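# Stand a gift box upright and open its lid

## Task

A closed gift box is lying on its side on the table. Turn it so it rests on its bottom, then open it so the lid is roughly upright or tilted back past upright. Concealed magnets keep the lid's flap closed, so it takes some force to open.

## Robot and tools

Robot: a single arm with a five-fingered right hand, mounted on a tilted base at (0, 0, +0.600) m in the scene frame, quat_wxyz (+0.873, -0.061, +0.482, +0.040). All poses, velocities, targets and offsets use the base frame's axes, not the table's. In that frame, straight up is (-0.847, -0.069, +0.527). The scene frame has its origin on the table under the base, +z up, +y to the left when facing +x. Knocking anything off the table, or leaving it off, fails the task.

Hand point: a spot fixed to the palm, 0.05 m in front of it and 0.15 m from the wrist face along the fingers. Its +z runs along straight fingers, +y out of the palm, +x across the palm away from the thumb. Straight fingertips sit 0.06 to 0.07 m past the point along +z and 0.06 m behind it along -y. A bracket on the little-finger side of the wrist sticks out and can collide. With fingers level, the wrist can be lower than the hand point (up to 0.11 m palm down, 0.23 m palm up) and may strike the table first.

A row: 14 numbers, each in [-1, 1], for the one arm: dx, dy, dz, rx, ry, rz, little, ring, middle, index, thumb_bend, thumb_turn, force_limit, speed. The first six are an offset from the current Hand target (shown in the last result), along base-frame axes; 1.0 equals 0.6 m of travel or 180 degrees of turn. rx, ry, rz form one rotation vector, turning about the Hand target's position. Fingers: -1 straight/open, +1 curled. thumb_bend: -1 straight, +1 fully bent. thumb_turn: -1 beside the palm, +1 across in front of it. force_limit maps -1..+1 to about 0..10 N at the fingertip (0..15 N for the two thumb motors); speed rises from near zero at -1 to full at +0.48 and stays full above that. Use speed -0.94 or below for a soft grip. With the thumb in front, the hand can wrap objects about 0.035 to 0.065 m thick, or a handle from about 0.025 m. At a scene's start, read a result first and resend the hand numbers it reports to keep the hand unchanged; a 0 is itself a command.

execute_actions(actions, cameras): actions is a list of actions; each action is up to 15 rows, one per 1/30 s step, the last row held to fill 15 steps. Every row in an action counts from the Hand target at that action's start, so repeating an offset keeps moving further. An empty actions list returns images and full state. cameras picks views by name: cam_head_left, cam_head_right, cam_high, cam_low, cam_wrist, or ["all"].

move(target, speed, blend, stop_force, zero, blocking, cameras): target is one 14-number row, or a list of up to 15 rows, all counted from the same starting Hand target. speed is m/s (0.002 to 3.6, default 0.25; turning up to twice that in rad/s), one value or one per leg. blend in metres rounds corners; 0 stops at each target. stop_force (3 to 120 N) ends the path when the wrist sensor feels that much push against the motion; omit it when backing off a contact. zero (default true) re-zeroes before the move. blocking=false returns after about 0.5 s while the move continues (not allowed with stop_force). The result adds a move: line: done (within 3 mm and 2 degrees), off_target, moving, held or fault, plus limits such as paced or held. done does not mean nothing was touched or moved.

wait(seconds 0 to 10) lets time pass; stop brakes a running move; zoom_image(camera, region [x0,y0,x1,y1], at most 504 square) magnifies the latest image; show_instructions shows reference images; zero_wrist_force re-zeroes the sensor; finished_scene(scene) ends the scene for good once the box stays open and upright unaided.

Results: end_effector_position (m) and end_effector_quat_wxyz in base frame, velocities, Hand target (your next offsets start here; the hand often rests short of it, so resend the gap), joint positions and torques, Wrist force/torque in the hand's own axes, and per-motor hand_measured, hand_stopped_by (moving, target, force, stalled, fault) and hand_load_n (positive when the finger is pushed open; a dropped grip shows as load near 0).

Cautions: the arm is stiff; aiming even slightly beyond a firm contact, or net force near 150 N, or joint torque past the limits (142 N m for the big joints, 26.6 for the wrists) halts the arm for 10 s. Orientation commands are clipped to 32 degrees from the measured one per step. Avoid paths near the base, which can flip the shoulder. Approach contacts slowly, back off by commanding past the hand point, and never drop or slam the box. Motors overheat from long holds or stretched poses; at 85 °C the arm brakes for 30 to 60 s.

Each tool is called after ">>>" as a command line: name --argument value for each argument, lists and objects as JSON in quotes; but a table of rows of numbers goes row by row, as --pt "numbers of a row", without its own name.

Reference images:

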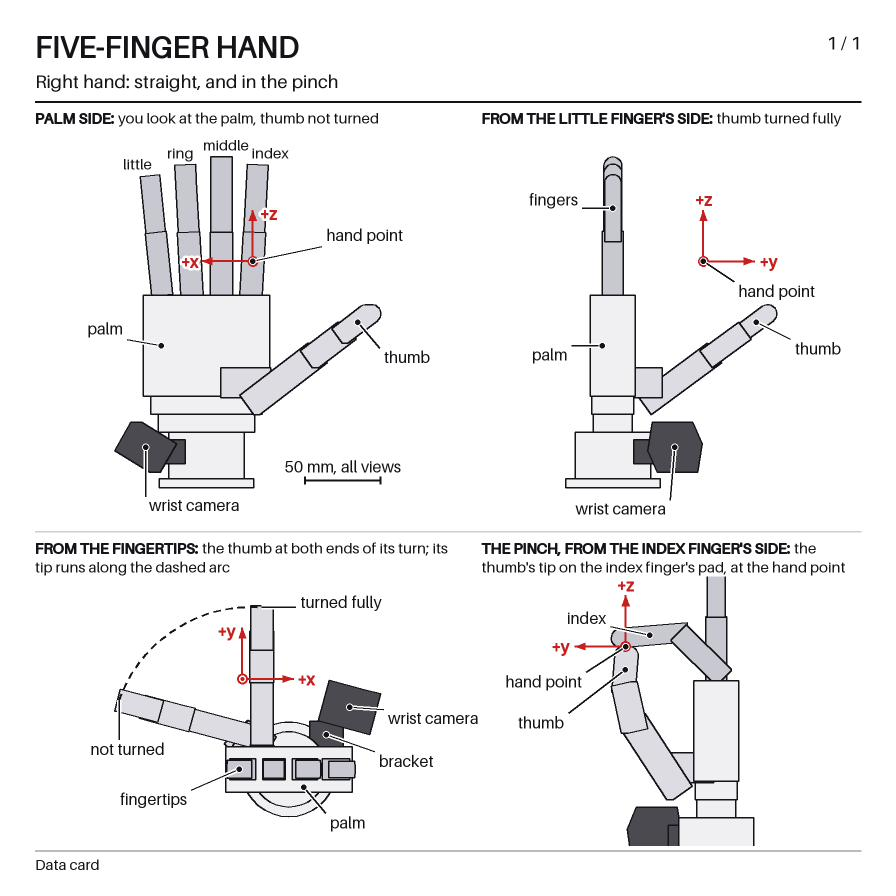

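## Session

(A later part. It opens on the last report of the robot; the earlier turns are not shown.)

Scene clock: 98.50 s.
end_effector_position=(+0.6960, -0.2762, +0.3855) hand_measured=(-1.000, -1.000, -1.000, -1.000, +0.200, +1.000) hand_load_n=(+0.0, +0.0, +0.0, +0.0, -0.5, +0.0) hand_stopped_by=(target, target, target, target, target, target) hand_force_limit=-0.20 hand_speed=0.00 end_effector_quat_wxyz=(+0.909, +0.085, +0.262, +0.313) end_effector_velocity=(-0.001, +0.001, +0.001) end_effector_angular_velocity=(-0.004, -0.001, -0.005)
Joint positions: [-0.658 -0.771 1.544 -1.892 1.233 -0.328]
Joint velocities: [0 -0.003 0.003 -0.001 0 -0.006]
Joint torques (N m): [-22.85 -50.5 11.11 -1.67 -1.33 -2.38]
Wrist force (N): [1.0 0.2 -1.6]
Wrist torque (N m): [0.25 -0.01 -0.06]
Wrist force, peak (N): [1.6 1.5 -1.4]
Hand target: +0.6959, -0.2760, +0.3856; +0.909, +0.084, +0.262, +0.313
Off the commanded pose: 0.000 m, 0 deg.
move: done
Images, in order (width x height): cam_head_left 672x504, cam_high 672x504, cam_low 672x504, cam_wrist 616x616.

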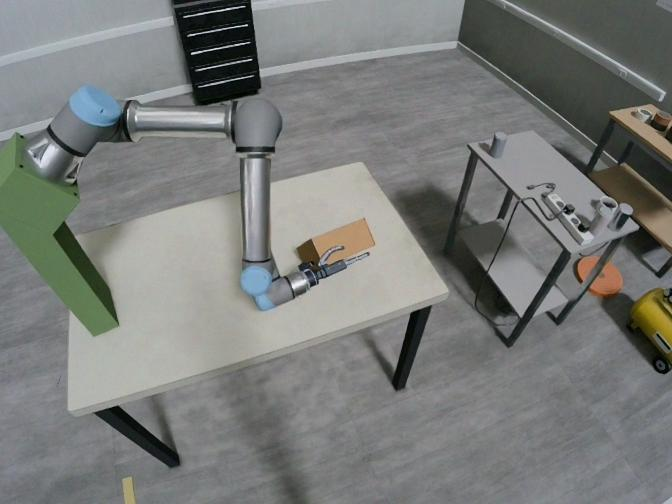

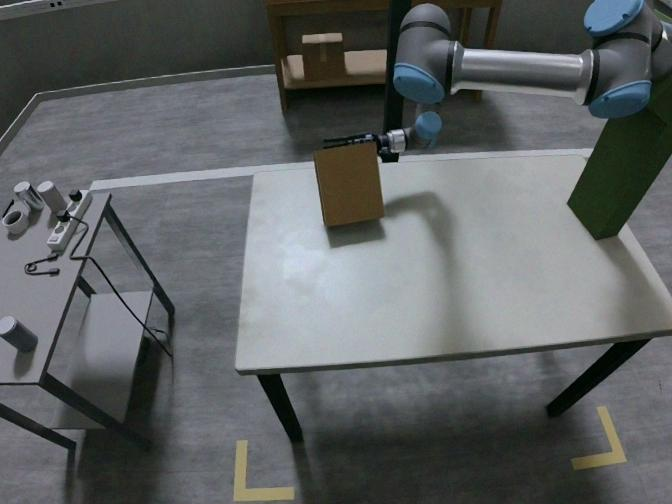

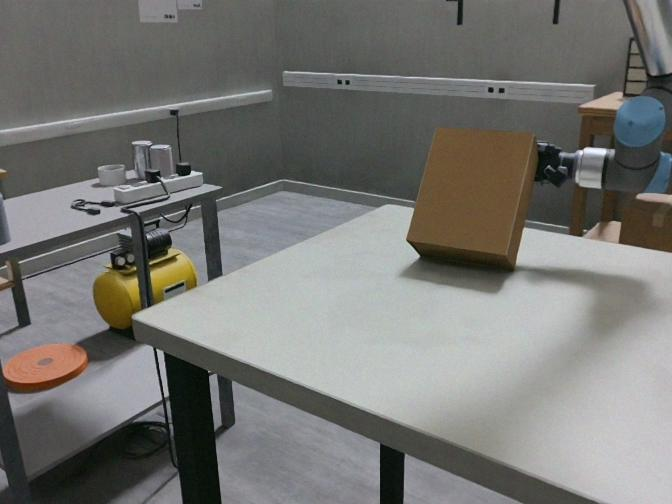

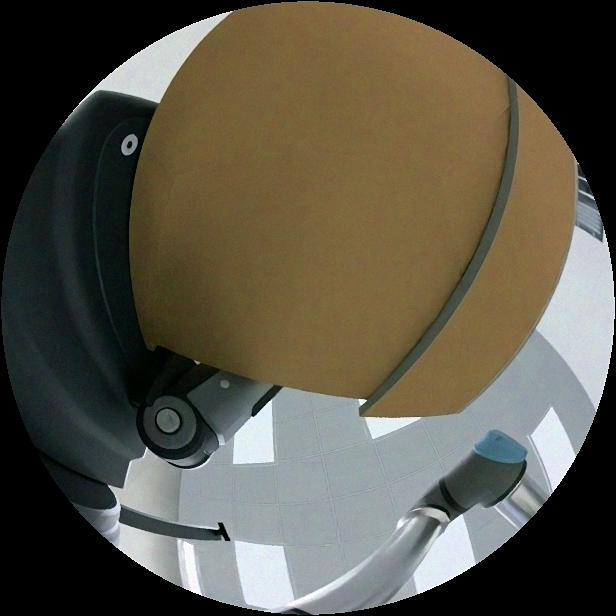

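>>> move --pt "0.0284 -0.0502 -0.0171 -0.0284 0.0586 0.0681 -1 -1 -1 -1 0.2 1 -0.2 0" --pt "0.0623 -0.0953 -0.0377 -0.0567 0.1173 0.1362 -1 -1 -1 -1 0.2 1 -0.2 0" --speed 0.06 --blend 0.008 --cameras '["cam_low","cam_wrist","cam_head_left","cam_high"]'

>>> zoom_image --camera "cam_low" --region '[380, 100, 580, 310]'

>>> zoom_image --camera "cam_head_left" --region '[220, 190, 420, 340]'

Scene clock: 104.47 s.
end_effector_position=(+0.7332, -0.3334, +0.3629) hand_measured=(-1.000, -1.000, -1.000, -1.000, +0.200, +1.000) hand_load_n=(+0.0, +0.5, +0.0, +0.0, +0.0, +0.0) hand_stopped_by=(target, target, target, target, target, target) hand_force_limit=-0.20 hand_speed=0.00 end_effector_quat_wxyz=(+0.764, +0.003, +0.461, +0.453)
Joint positions: [-0.82 -0.687 1.315 -1.896 0.647 0.168]
Joint torques (N m): [-18.1 -50.37 8.63 0.41 3.55 -2.59]
Wrist force (N): [1.4 -1.4 -0.8]
Wrist torque (N m): [0.23 -0.06 -0.03]
Wrist force, peak (N): [1.6 -1.1 -1.4]
Hand target: +0.7333, -0.3332, +0.3629; +0.763, +0.003, +0.461, +0.453
Off the commanded pose: 0.000 m, 0 deg.
move: done
Images, in order (width x height): cam_head_left 672x504, cam_high 672x504, cam_low 672x504, cam_wrist 616x616.

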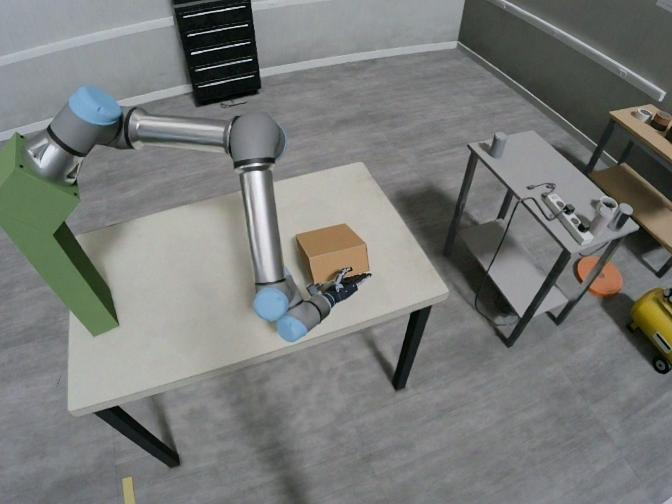

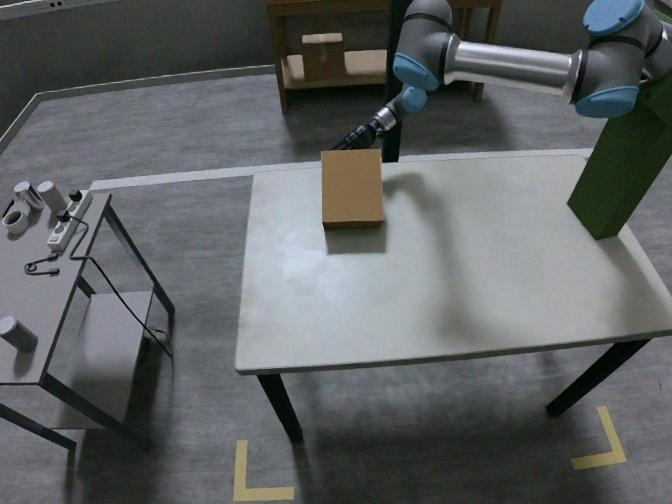

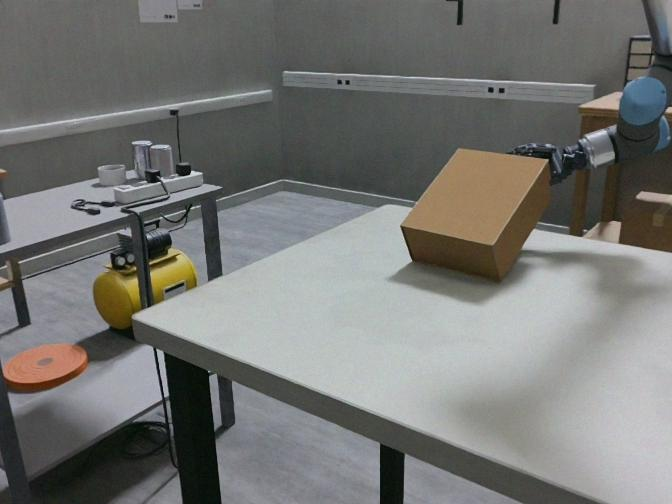

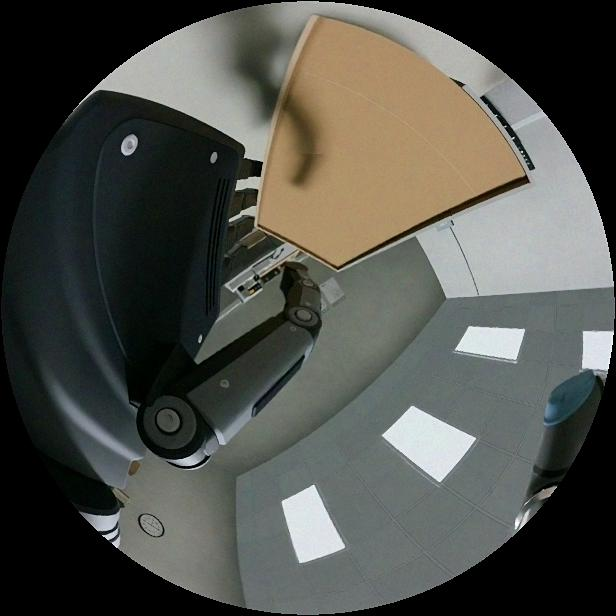

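Scaled by 2.400 from the camera's 672x504 image, which has a finer 960x720 frame.

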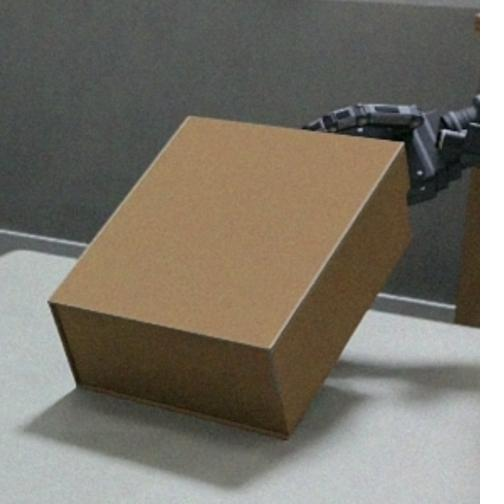

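Scaled by 2.520 from the camera's 672x504 image, which has a finer 960x720 frame.

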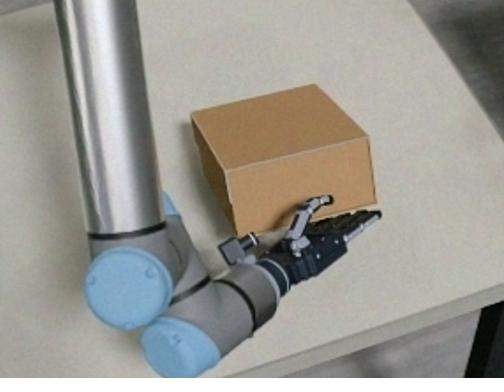

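>>> move --pt "0.0258 -0.0296 -0.0210 0.0177 -0.0043 0.0279 -1 -1 -1 -1 0.2 1 -0.2 0" --pt "0.0546 -0.0558 -0.0433 0.0355 -0.0086 0.0558 -1 -1 -1 -1 0.2 1 -0.2 0" --speed 0.035 --blend 0.008 --cameras '["cam_low","cam_wrist","cam_head_left","cam_high"]'

>>> zoom_image --camera "cam_low" --region '[390, 110, 670, 310]'

>>> zoom_image --camera "cam_head_left" --region '[220, 200, 420, 350]'

Scene clock: 108.93 s.
end_effector_position=(+0.7661, -0.3667, +0.3370) hand_measured=(-1.000, -1.000, -1.000, -1.000, +0.200, +1.000) hand_load_n=(+0.5, +0.5, +0.5, +0.0, +0.0, +0.0) hand_stopped_by=(target, target, target, target, target, target) hand_force_limit=-0.20 hand_speed=0.00 end_effector_quat_wxyz=(+0.726, -0.001, +0.423, +0.543) end_effector_velocity=(+0.000, +0.000, +0.000) end_effector_angular_velocity=(+0.000, -0.001, -0.004)
Joint positions: [-0.793 -0.471 1.037 -1.981 0.708 0.435]
Joint velocities: [0 -0.002 0.005 0.001 0.001 -0.005]
Joint torques (N m): [-31.44 -50.34 7.43 -2.21 -0.35 -2.51]
Wrist force (N): [0.5 -1.9 -1.1]
Wrist torque (N m): [0.22 0.02 -0.16]
Wrist force, peak (N): [1.5 -1.6 -1.5]
Hand target: +0.7660, -0.3667, +0.3370; +0.726, -0.001, +0.423, +0.543
Off the commanded pose: 0.000 m, 0 deg.
move: done
Images, in order (width x height): cam_head_left 672x504, cam_high 672x504, cam_low 672x504, cam_wrist 616x616.

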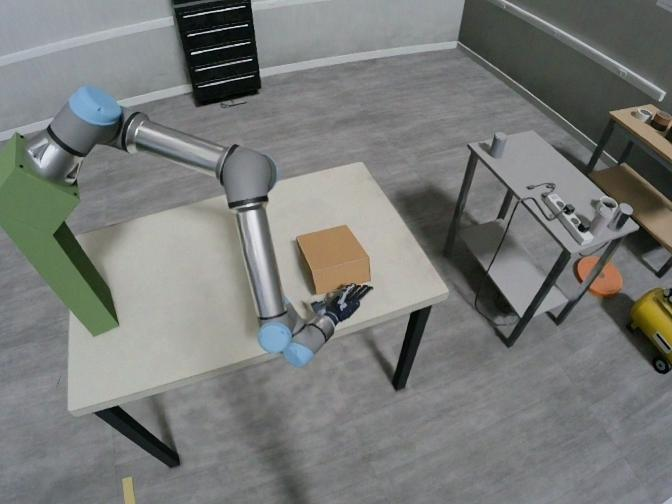

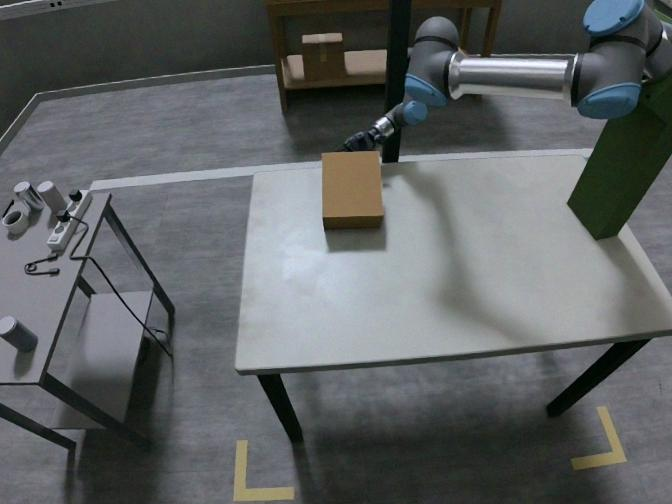

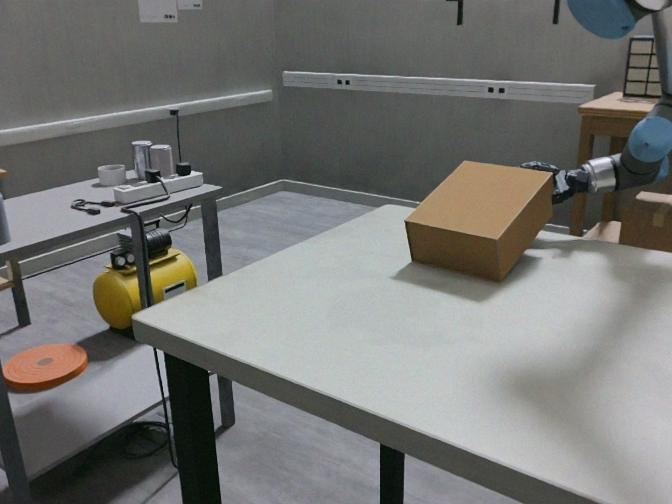

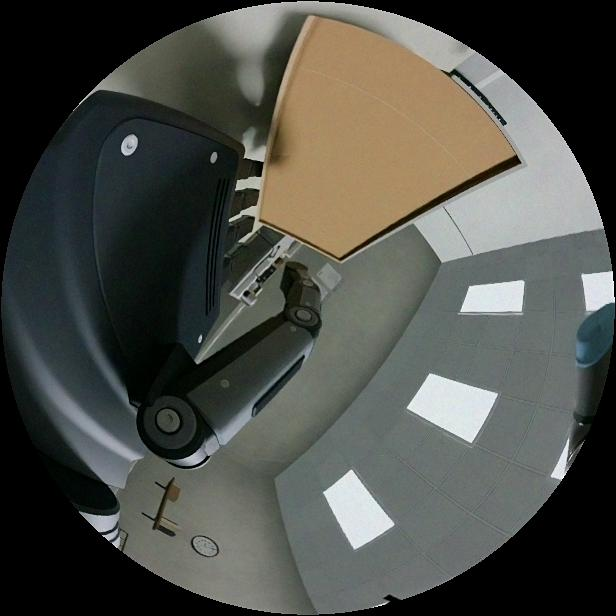

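Scaled by 1.800 from the camera's 672x504 image, which has a finer 960x720 frame.

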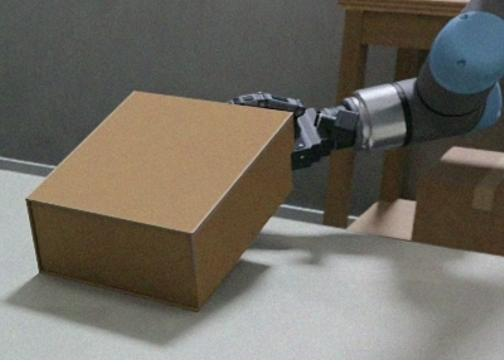

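Scaled by 2.520 from the camera's 672x504 image, which has a finer 960x720 frame.

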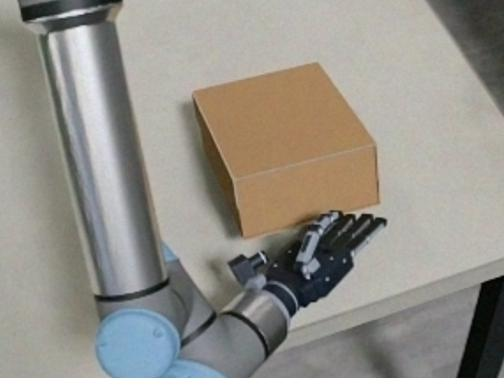

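>>> move --pt "0.0392 -0.0570 -0.0337 0 0 0 -1 -1 -1 -1 0.2 1 -0.2 0" --pt "0.0577 -0.0819 -0.0493 0 0 0 -1 -1 -1 -1 0.2 1 -0.2 0" --speed 0.035 --blend 0.008 --stop_force 8 --cameras '["cam_low","cam_wrist","cam_head_left"]'

>>> zoom_image --camera "cam_low" --region '[390, 110, 670, 310]'

>>> zoom_image --camera "cam_head_left" --region '[220, 220, 420, 370]'

Scene clock: 113.03 s.
end_effector_position=(+0.8006, -0.4159, +0.3073) hand_measured=(-1.000, -1.000, -1.000, -1.000, +0.200, +1.000) hand_load_n=(+0.0, +0.0, +0.0, +0.0, -0.5, +0.0) hand_stopped_by=(target, target, target, target, target, target) hand_force_limit=-0.20 hand_speed=0.00 end_effector_quat_wxyz=(+0.726, -0.001, +0.423, +0.543)
Joint positions: [-0.805 -0.269 0.692 -1.851 0.706 0.452]
Joint torques (N m): [-26.23 -48.96 -1.95 -2.86 1.54 0.05]
Wrist force (N): [0.3 -0.1 -1.6]
Wrist torque (N m): [0.17 -0.02 -0.13]
Wrist force, peak (N): [1.4 -1.9 -1.1]
Hand target: +0.8007, -0.4158, +0.3074; +0.726, -0.001, +0.423, +0.543
Off the commanded pose: 0.000 m, 0 deg.
move: done
Images, in order (width x height): cam_head_left 672x504, cam_low 672x504, cam_wrist 616x616.

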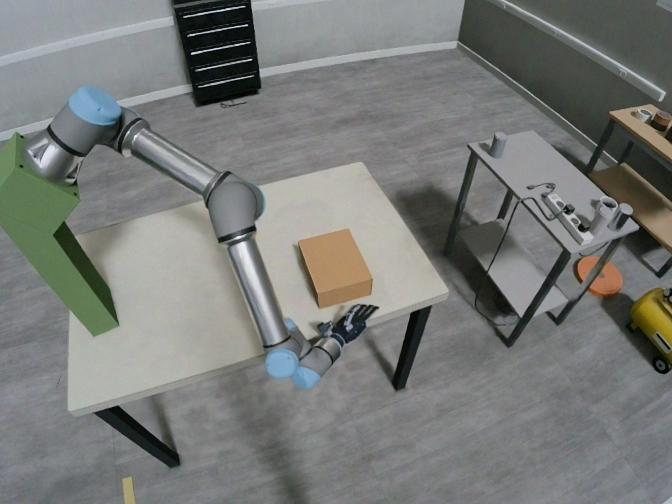

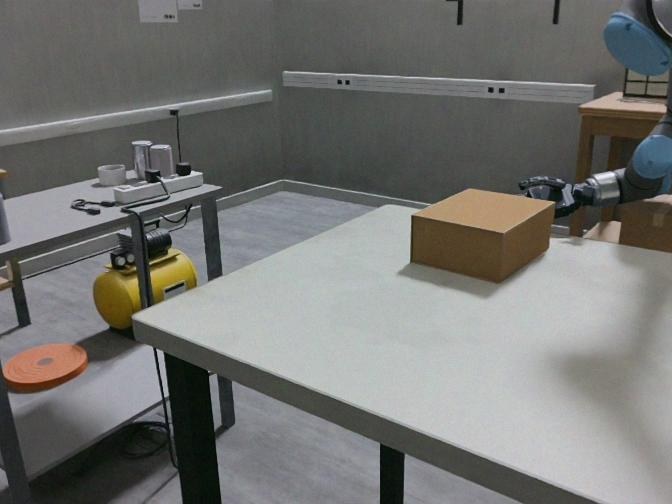

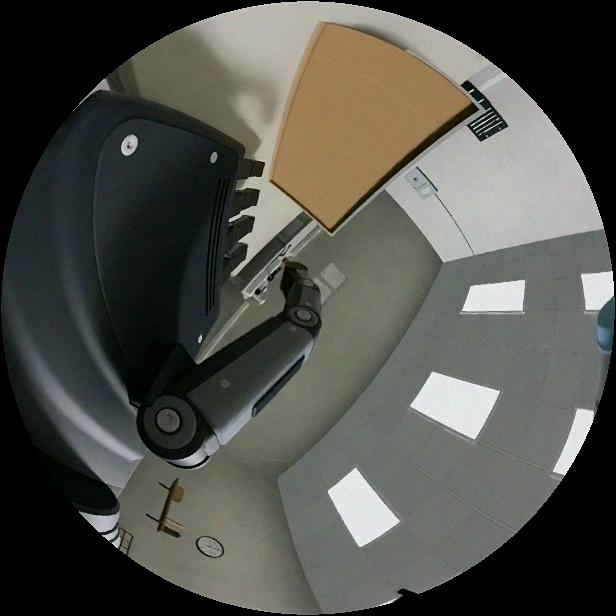

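Scaled by 1.800 from the camera's 672x504 image, which has a finer 960x720 frame.

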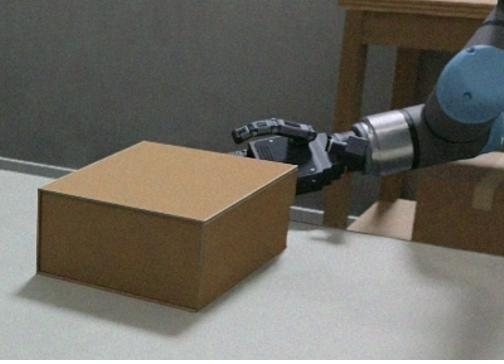

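Scaled by 2.520 from the camera's 672x504 image, which has a finer 960x720 frame.

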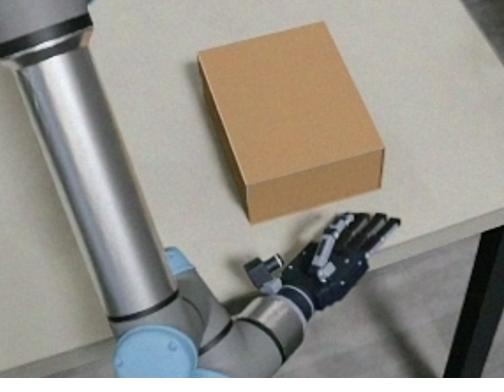

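>>> move --pt "-0.2371 -0.0513 0.0234 0 0 0 -1 -1 -1 -1 0.2 1 -0.2 0" --pt "-0.5041 0.2414 -0.1143 -0.2088 0.3512 -0.1596 -1 -1 -1 -1 0.2 1 -0.2 0" --speed 0.2 --blend 0.03

>>> move --target '[0,0,0,0,0,0,-1,-1,-1,-1,-0.4,1,0,0.3]'

>>> move --target '[0,0,0,0,0,0,0.3,0.3,0.3,0.3,-0.4,1,0,0.3]' --cameras '["all"]'

Scene clock: 119.20 s.
end_effector_position=(+0.4982, -0.2709, +0.2388) hand_measured=(-1.000, -1.000, -1.000, -1.000, +0.200, +1.000) hand_load_n=(+0.0, +0.0, +0.0, +0.0, +0.0, +0.0) hand_stopped_by=(target, target, target, target, target, target) hand_force_limit=-0.20 hand_speed=0.00 end_effector_quat_wxyz=(+0.470, +0.153, +0.860, +0.124)
Joint positions: [-1.224 -1.444 2.305 -2.832 -0.61 0.91]
Joint torques (N m): [-13.71 -29.18 -10.99 -3.29 -2.29 0.04]
Wrist force (N): [0.2 0.3 0.2]
Wrist torque (N m): [0.10 -0.04 -0.08]
Wrist force, peak (N): [0.1 0.4 -1.9]
Hand target: +0.4982, -0.2710, +0.2388; +0.470, +0.153, +0.860, +0.124
Off the commanded pose: 0.000 m, 0 deg.
move: done

Scene clock: 119.80 s.
end_effector_position=(+0.4982, -0.2710, +0.2388) hand_measured=(-1.000, -1.000, -1.000, -1.000, -0.400, +1.000) hand_load_n=(+0.0, +0.0, +0.0, +0.0, +0.0, +0.0) hand_stopped_by=(target, target, target, target, target, target) hand_force_limit=0.00 hand_speed=0.30 end_effector_quat_wxyz=(+0.470, +0.153, +0.860, +0.124)
Joint positions: [-1.224 -1.444 2.305 -2.832 -0.61 0.91]
Joint torques (N m): [-23.25 -29.95 -9.38 -3.18 -2.21 -1.31]
Wrist force (N): [0.2 0.0 0.1]
Wrist torque (N m): [0.06 -0.04 -0.09]
Wrist force, peak (N): [0.4 0.2 0.1]
Hand target: +0.4982, -0.2710, +0.2388; +0.470, +0.153, +0.860, +0.124
Off the commanded pose: 0.000 m, 0 deg.
move: done

Scene clock: 120.47 s.
end_effector_position=(+0.4982, -0.2710, +0.2388) hand_measured=(+0.300, +0.300, +0.300, +0.300, -0.400, +1.000) hand_load_n=(+0.0, +0.5, +0.0, +0.0, +0.0, +0.0) hand_stopped_by=(target, target, target, target, target, target) hand_force_limit=0.00 hand_speed=0.30 end_effector_quat_wxyz=(+0.470, +0.153, +0.860, +0.124)
Joint positions: [-1.224 -1.444 2.305 -2.832 -0.61 0.91]
Joint torques (N m): [-25.33 -29.55 -6.12 -2.77 -1.59 -1.35]
Wrist force (N): [0.2 0.0 -0.1]
Wrist torque (N m): [0.08 -0.03 -0.09]
Wrist force, peak (N): [0.3 0.4 -0.3]
Hand target: +0.4982, -0.2710, +0.2388; +0.470, +0.153, +0.860, +0.124
Off the commanded pose: 0.000 m, 0 deg.
move: done

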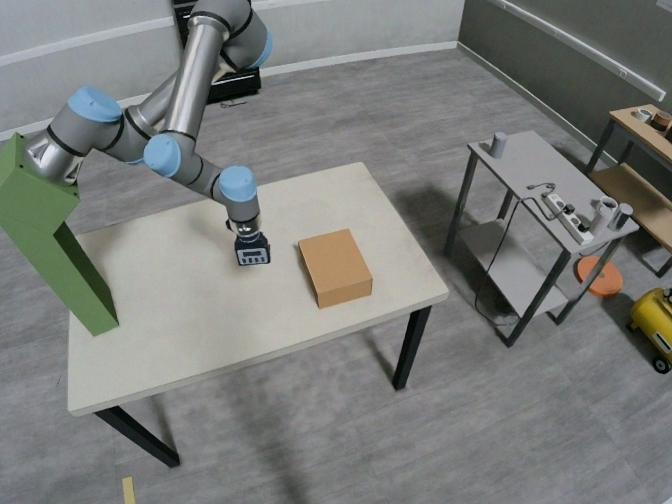

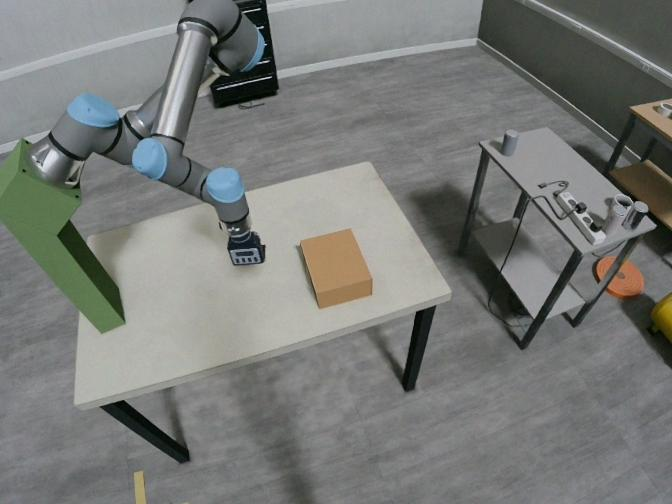

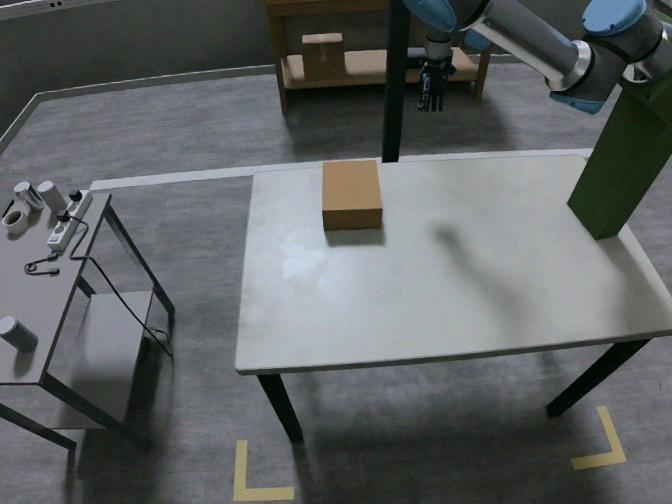

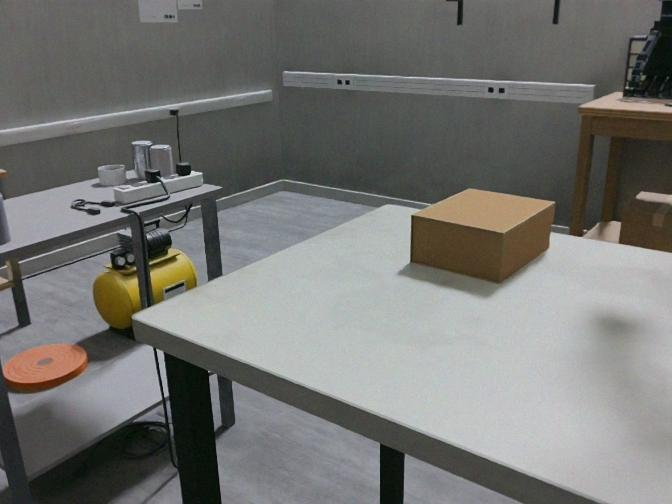

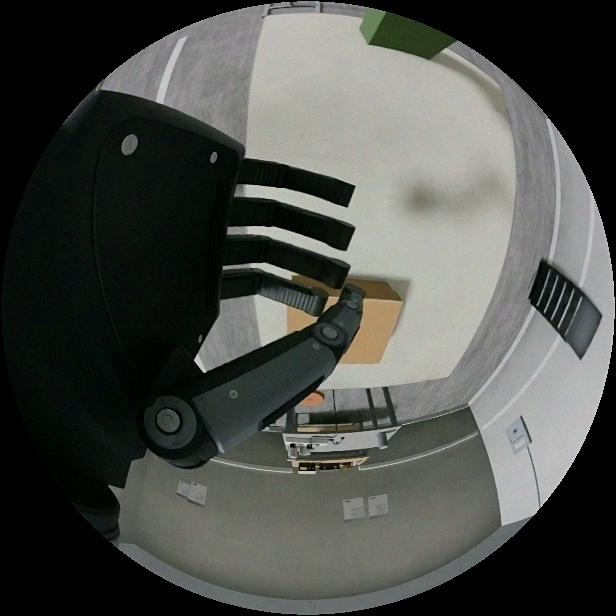

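>>> zoom_image --camera "cam_wrist" --region '[260, 250, 440, 390]'

>>> zoom_image --camera "cam_low" --region '[390, 170, 580, 300]'

Scaled by 2.800 from the camera's 616x616 image, which has a finer 880x880 frame.

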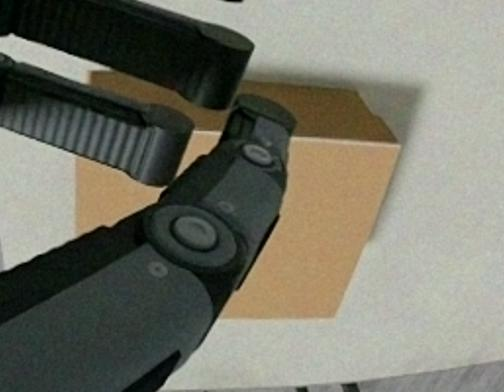

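Scaled by 2.653 from the camera's 672x504 image, which has a finer 960x720 frame.

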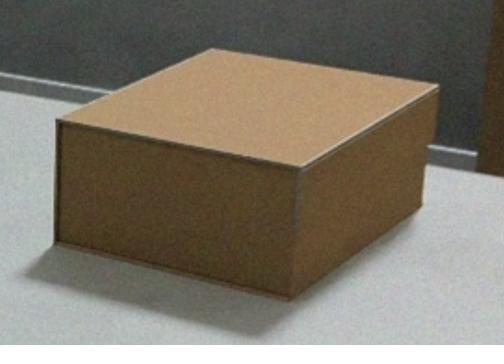

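>>> move --target '[0.4469,0.0578,-0.1061,0,0,0,0.3,0.3,0.3,0.3,-0.4,1,0,0.3]' --speed 0.2 --cameras '["all"]'

>>> zoom_image --camera "cam_head_left" --region '[220, 200, 420, 350]'

>>> zoom_image --camera "cam_high" --region '[300, 110, 450, 240]'

Scene clock: 124.10 s.
end_effector_position=(+0.7662, -0.2363, +0.1751) hand_measured=(+0.300, +0.300, +0.300, +0.300, -0.400, +1.000) hand_load_n=(+0.0, +0.0, +0.0, +0.0, +0.0, +0.0) hand_stopped_by=(target, target, target, target, target, target) hand_force_limit=0.00 hand_speed=0.30 end_effector_quat_wxyz=(+0.470, +0.153, +0.860, +0.124)
Joint positions: [-0.733 -0.873 1.744 -3.278 -0.906 1.495]
Joint torques (N m): [-11.47 -28.41 -12.6 -3.78 0.55 -0.2]
Wrist force (N): [0.6 0.2 -0.2]
Wrist torque (N m): [0.14 -0.08 0.03]
Wrist force, peak (N): [0.6 -0.2 -1.6]
Hand target: +0.7663, -0.2363, +0.1751; +0.470, +0.153, +0.860, +0.124
Off the commanded pose: 0.000 m, 0 deg.
move: done

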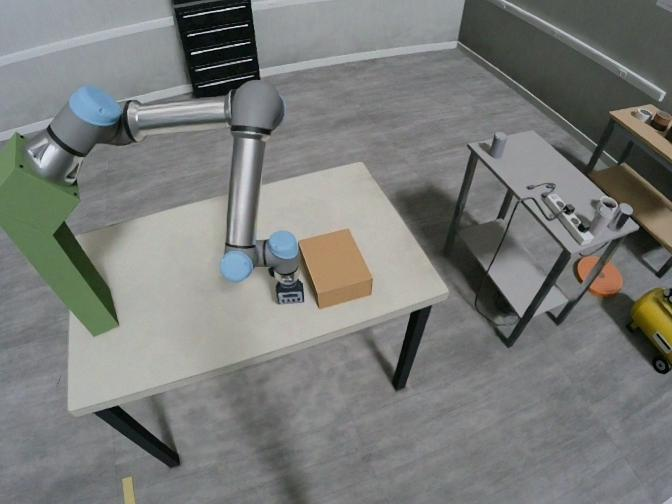

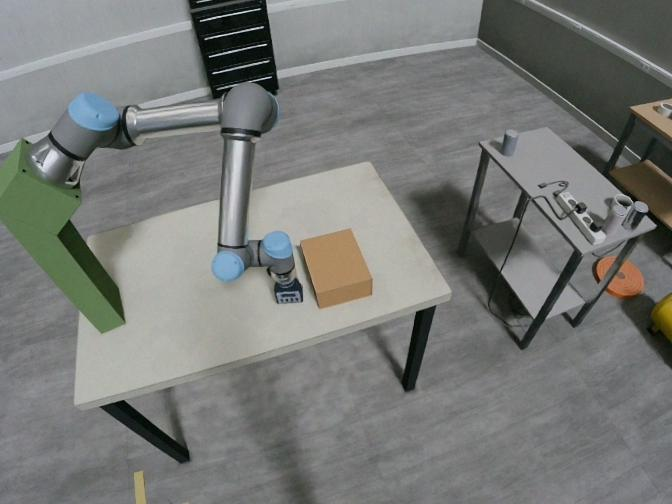

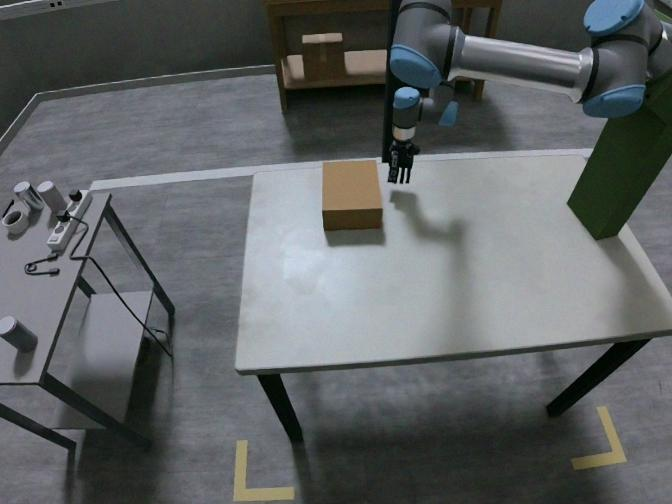

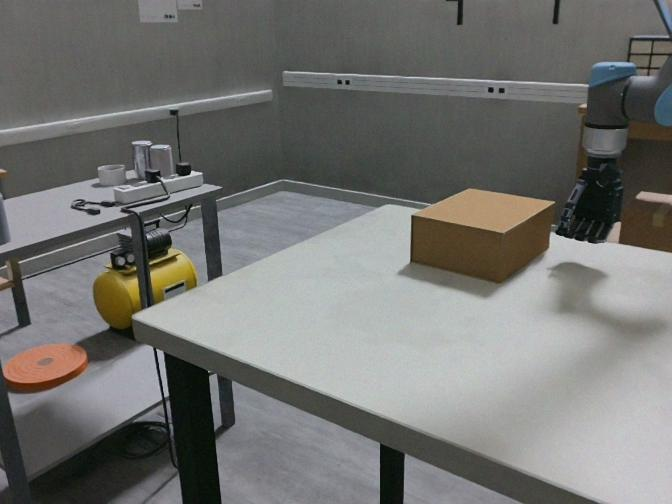

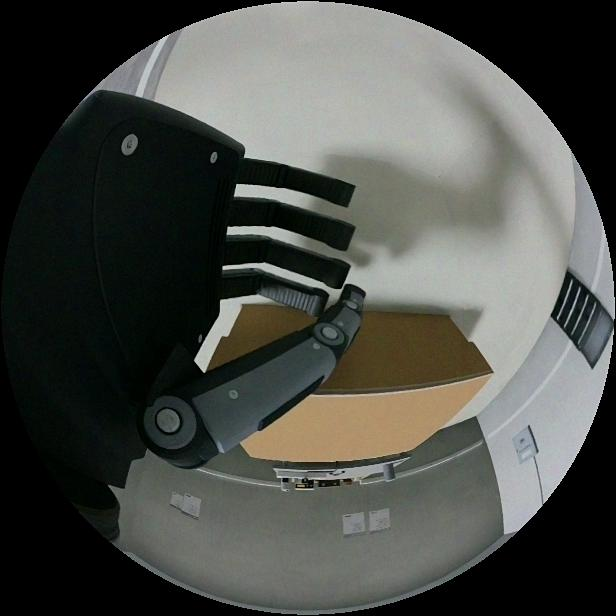

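Scaled by 2.520 from the camera's 672x504 image, which has a finer 960x720 frame.

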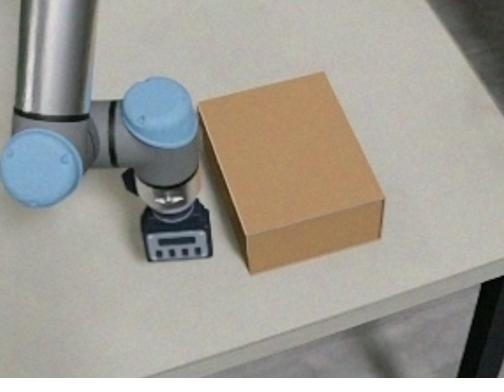

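Scaled by 3.360 from the camera's 672x504 image, which has a finer 960x720 frame.

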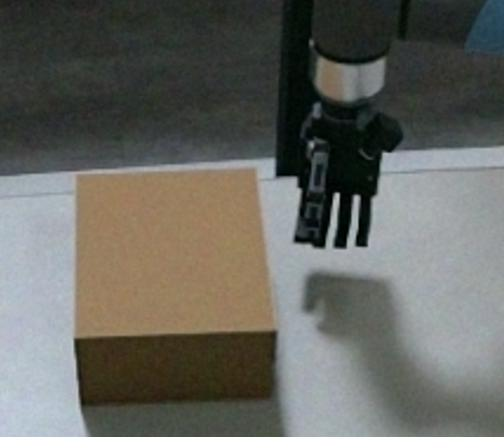

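>>> zoom_image --camera "cam_wrist" --region '[200, 270, 520, 480]'

>>> zoom_image --camera "cam_low" --region '[390, 150, 660, 300]'

Scaled by 1.575 from the camera's 616x616 image, which has a finer 880x880 frame.

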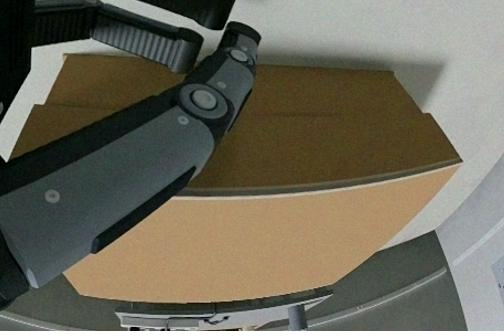

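Scaled by 1.867 from the camera's 672x504 image, which has a finer 960x720 frame.

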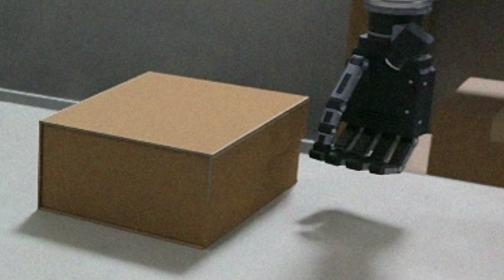

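>>> move --target '[0.0483,0.0736,0.0111,0,0,0,0.3,0.3,0.3,0.3,-0.4,1,0,0.3]' --speed 0.1

>>> move --target '[0.0284,-0.0069,0.0446,0,0,0,0.3,0.3,0.3,0.3,-0.4,1,0,0.3]' --speed 0.03 --stop_force 3 --cameras '["all"]'

>>> zoom_image --camera "cam_wrist" --region '[200, 250, 520, 460]'

>>> zoom_image --camera "cam_high" --region '[300, 110, 450, 240]'

>>> zoom_image --camera "cam_low" --region '[390, 150, 660, 300]'

Scene clock: 126.63 s.
end_effector_position=(+0.7954, -0.1922, +0.1818) hand_measured=(+0.300, +0.300, +0.300, +0.300, -0.400, +1.000) hand_load_n=(+0.0, +0.0, +0.0, +0.0, +0.0, +0.0) hand_stopped_by=(target, target, target, target, target, target) hand_force_limit=0.00 hand_speed=0.30 end_effector_quat_wxyz=(+0.470, +0.153, +0.860, +0.124)
Joint positions: [-0.644 -0.865 1.713 -3.297 -0.972 1.567]
Joint torques (N m): [-17.43 -45.4 12.06 0.01 1.88 -2.3]
Wrist force (N): [0.3 0.3 0.0]
Wrist torque (N m): [0.13 -0.01 0.01]
Wrist force, peak (N): [0.2 1.3 0.0]
Hand target: +0.7953, -0.1921, +0.1818; +0.470, +0.153, +0.860, +0.124
Off the commanded pose: 0.000 m, 0 deg.
move: done

Scene clock: 128.90 s.
end_effector_position=(+0.8124, -0.1963, +0.2086) hand_measured=(+0.300, +0.300, +0.300, +0.300, -0.400, +1.000) hand_load_n=(+0.0, +0.0, +0.0, +0.0, +0.0, +0.0) hand_stopped_by=(target, target, target, target, target, target) hand_force_limit=0.00 hand_speed=0.30 end_effector_quat_wxyz=(+0.470, +0.153, +0.860, +0.124)
Joint positions: [-0.633 -0.881 1.647 -3.22 -0.981 1.576]
Joint torques (N m): [-26.68 -32.02 12.28 -3.89 1.96 -1.38]
Wrist force (N): [-0.1 -0.1 0.1]
Wrist torque (N m): [0.08 0.02 -0.12]
Wrist force, peak (N): [1.1 -0.4 0.3]
Hand target: +0.8124, -0.1963, +0.2086; +0.470, +0.153, +0.860, +0.124
Off the commanded pose: 0.000 m, 0 deg.
move: done

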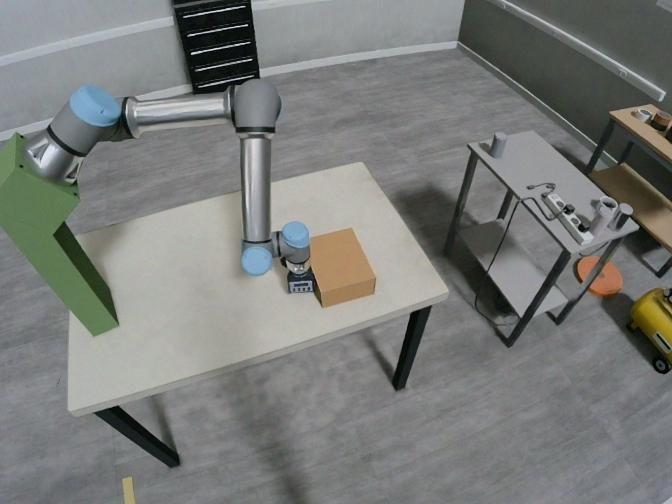

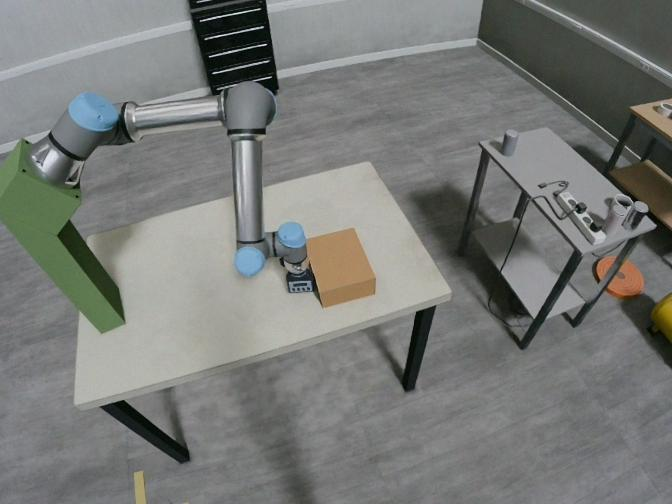

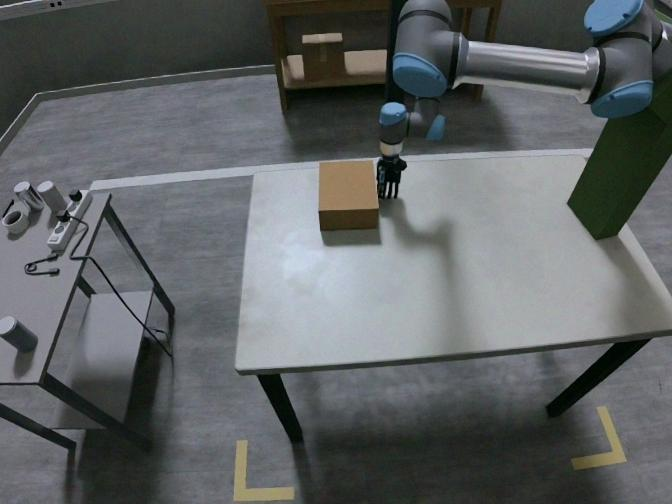

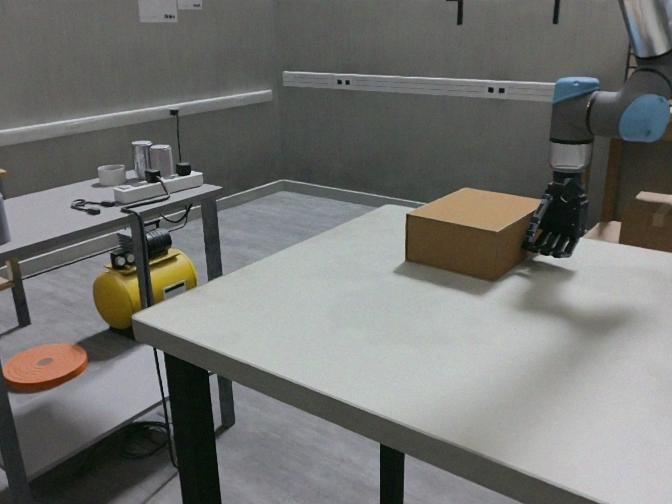

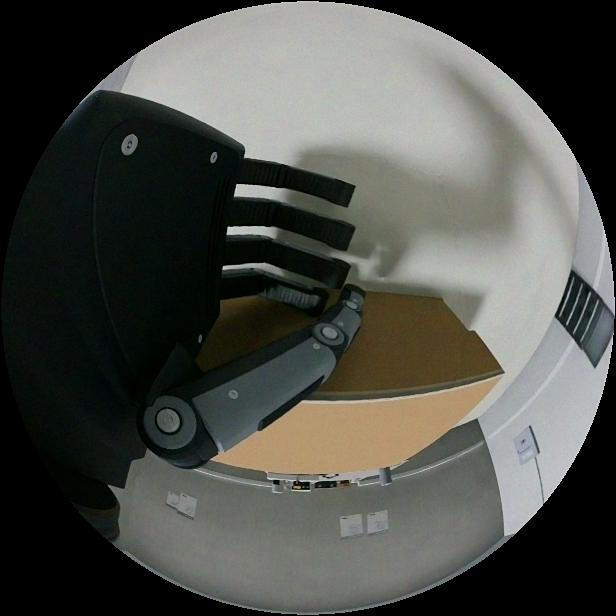

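Scaled by 1.575 from the camera's 616x616 image, which has a finer 880x880 frame.

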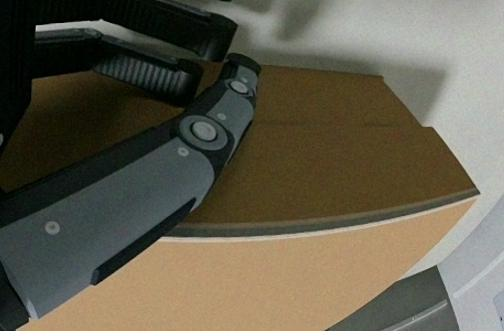

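Scaled by 3.360 from the camera's 672x504 image, which has a finer 960x720 frame.

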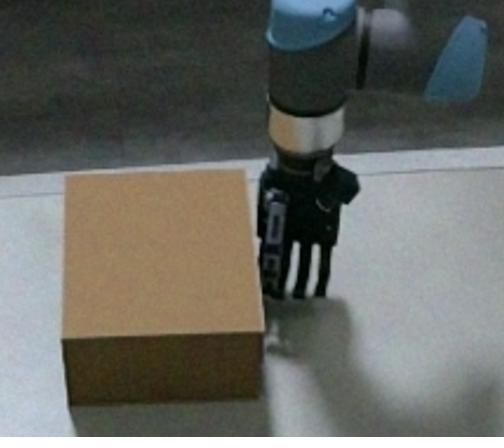

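Scaled by 1.867 from the camera's 672x504 image, which has a finer 960x720 frame.

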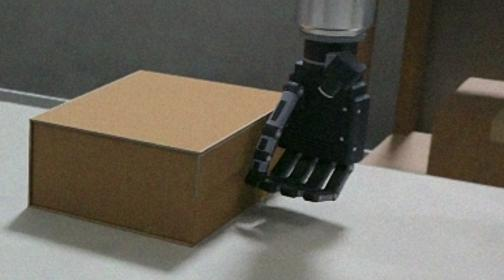

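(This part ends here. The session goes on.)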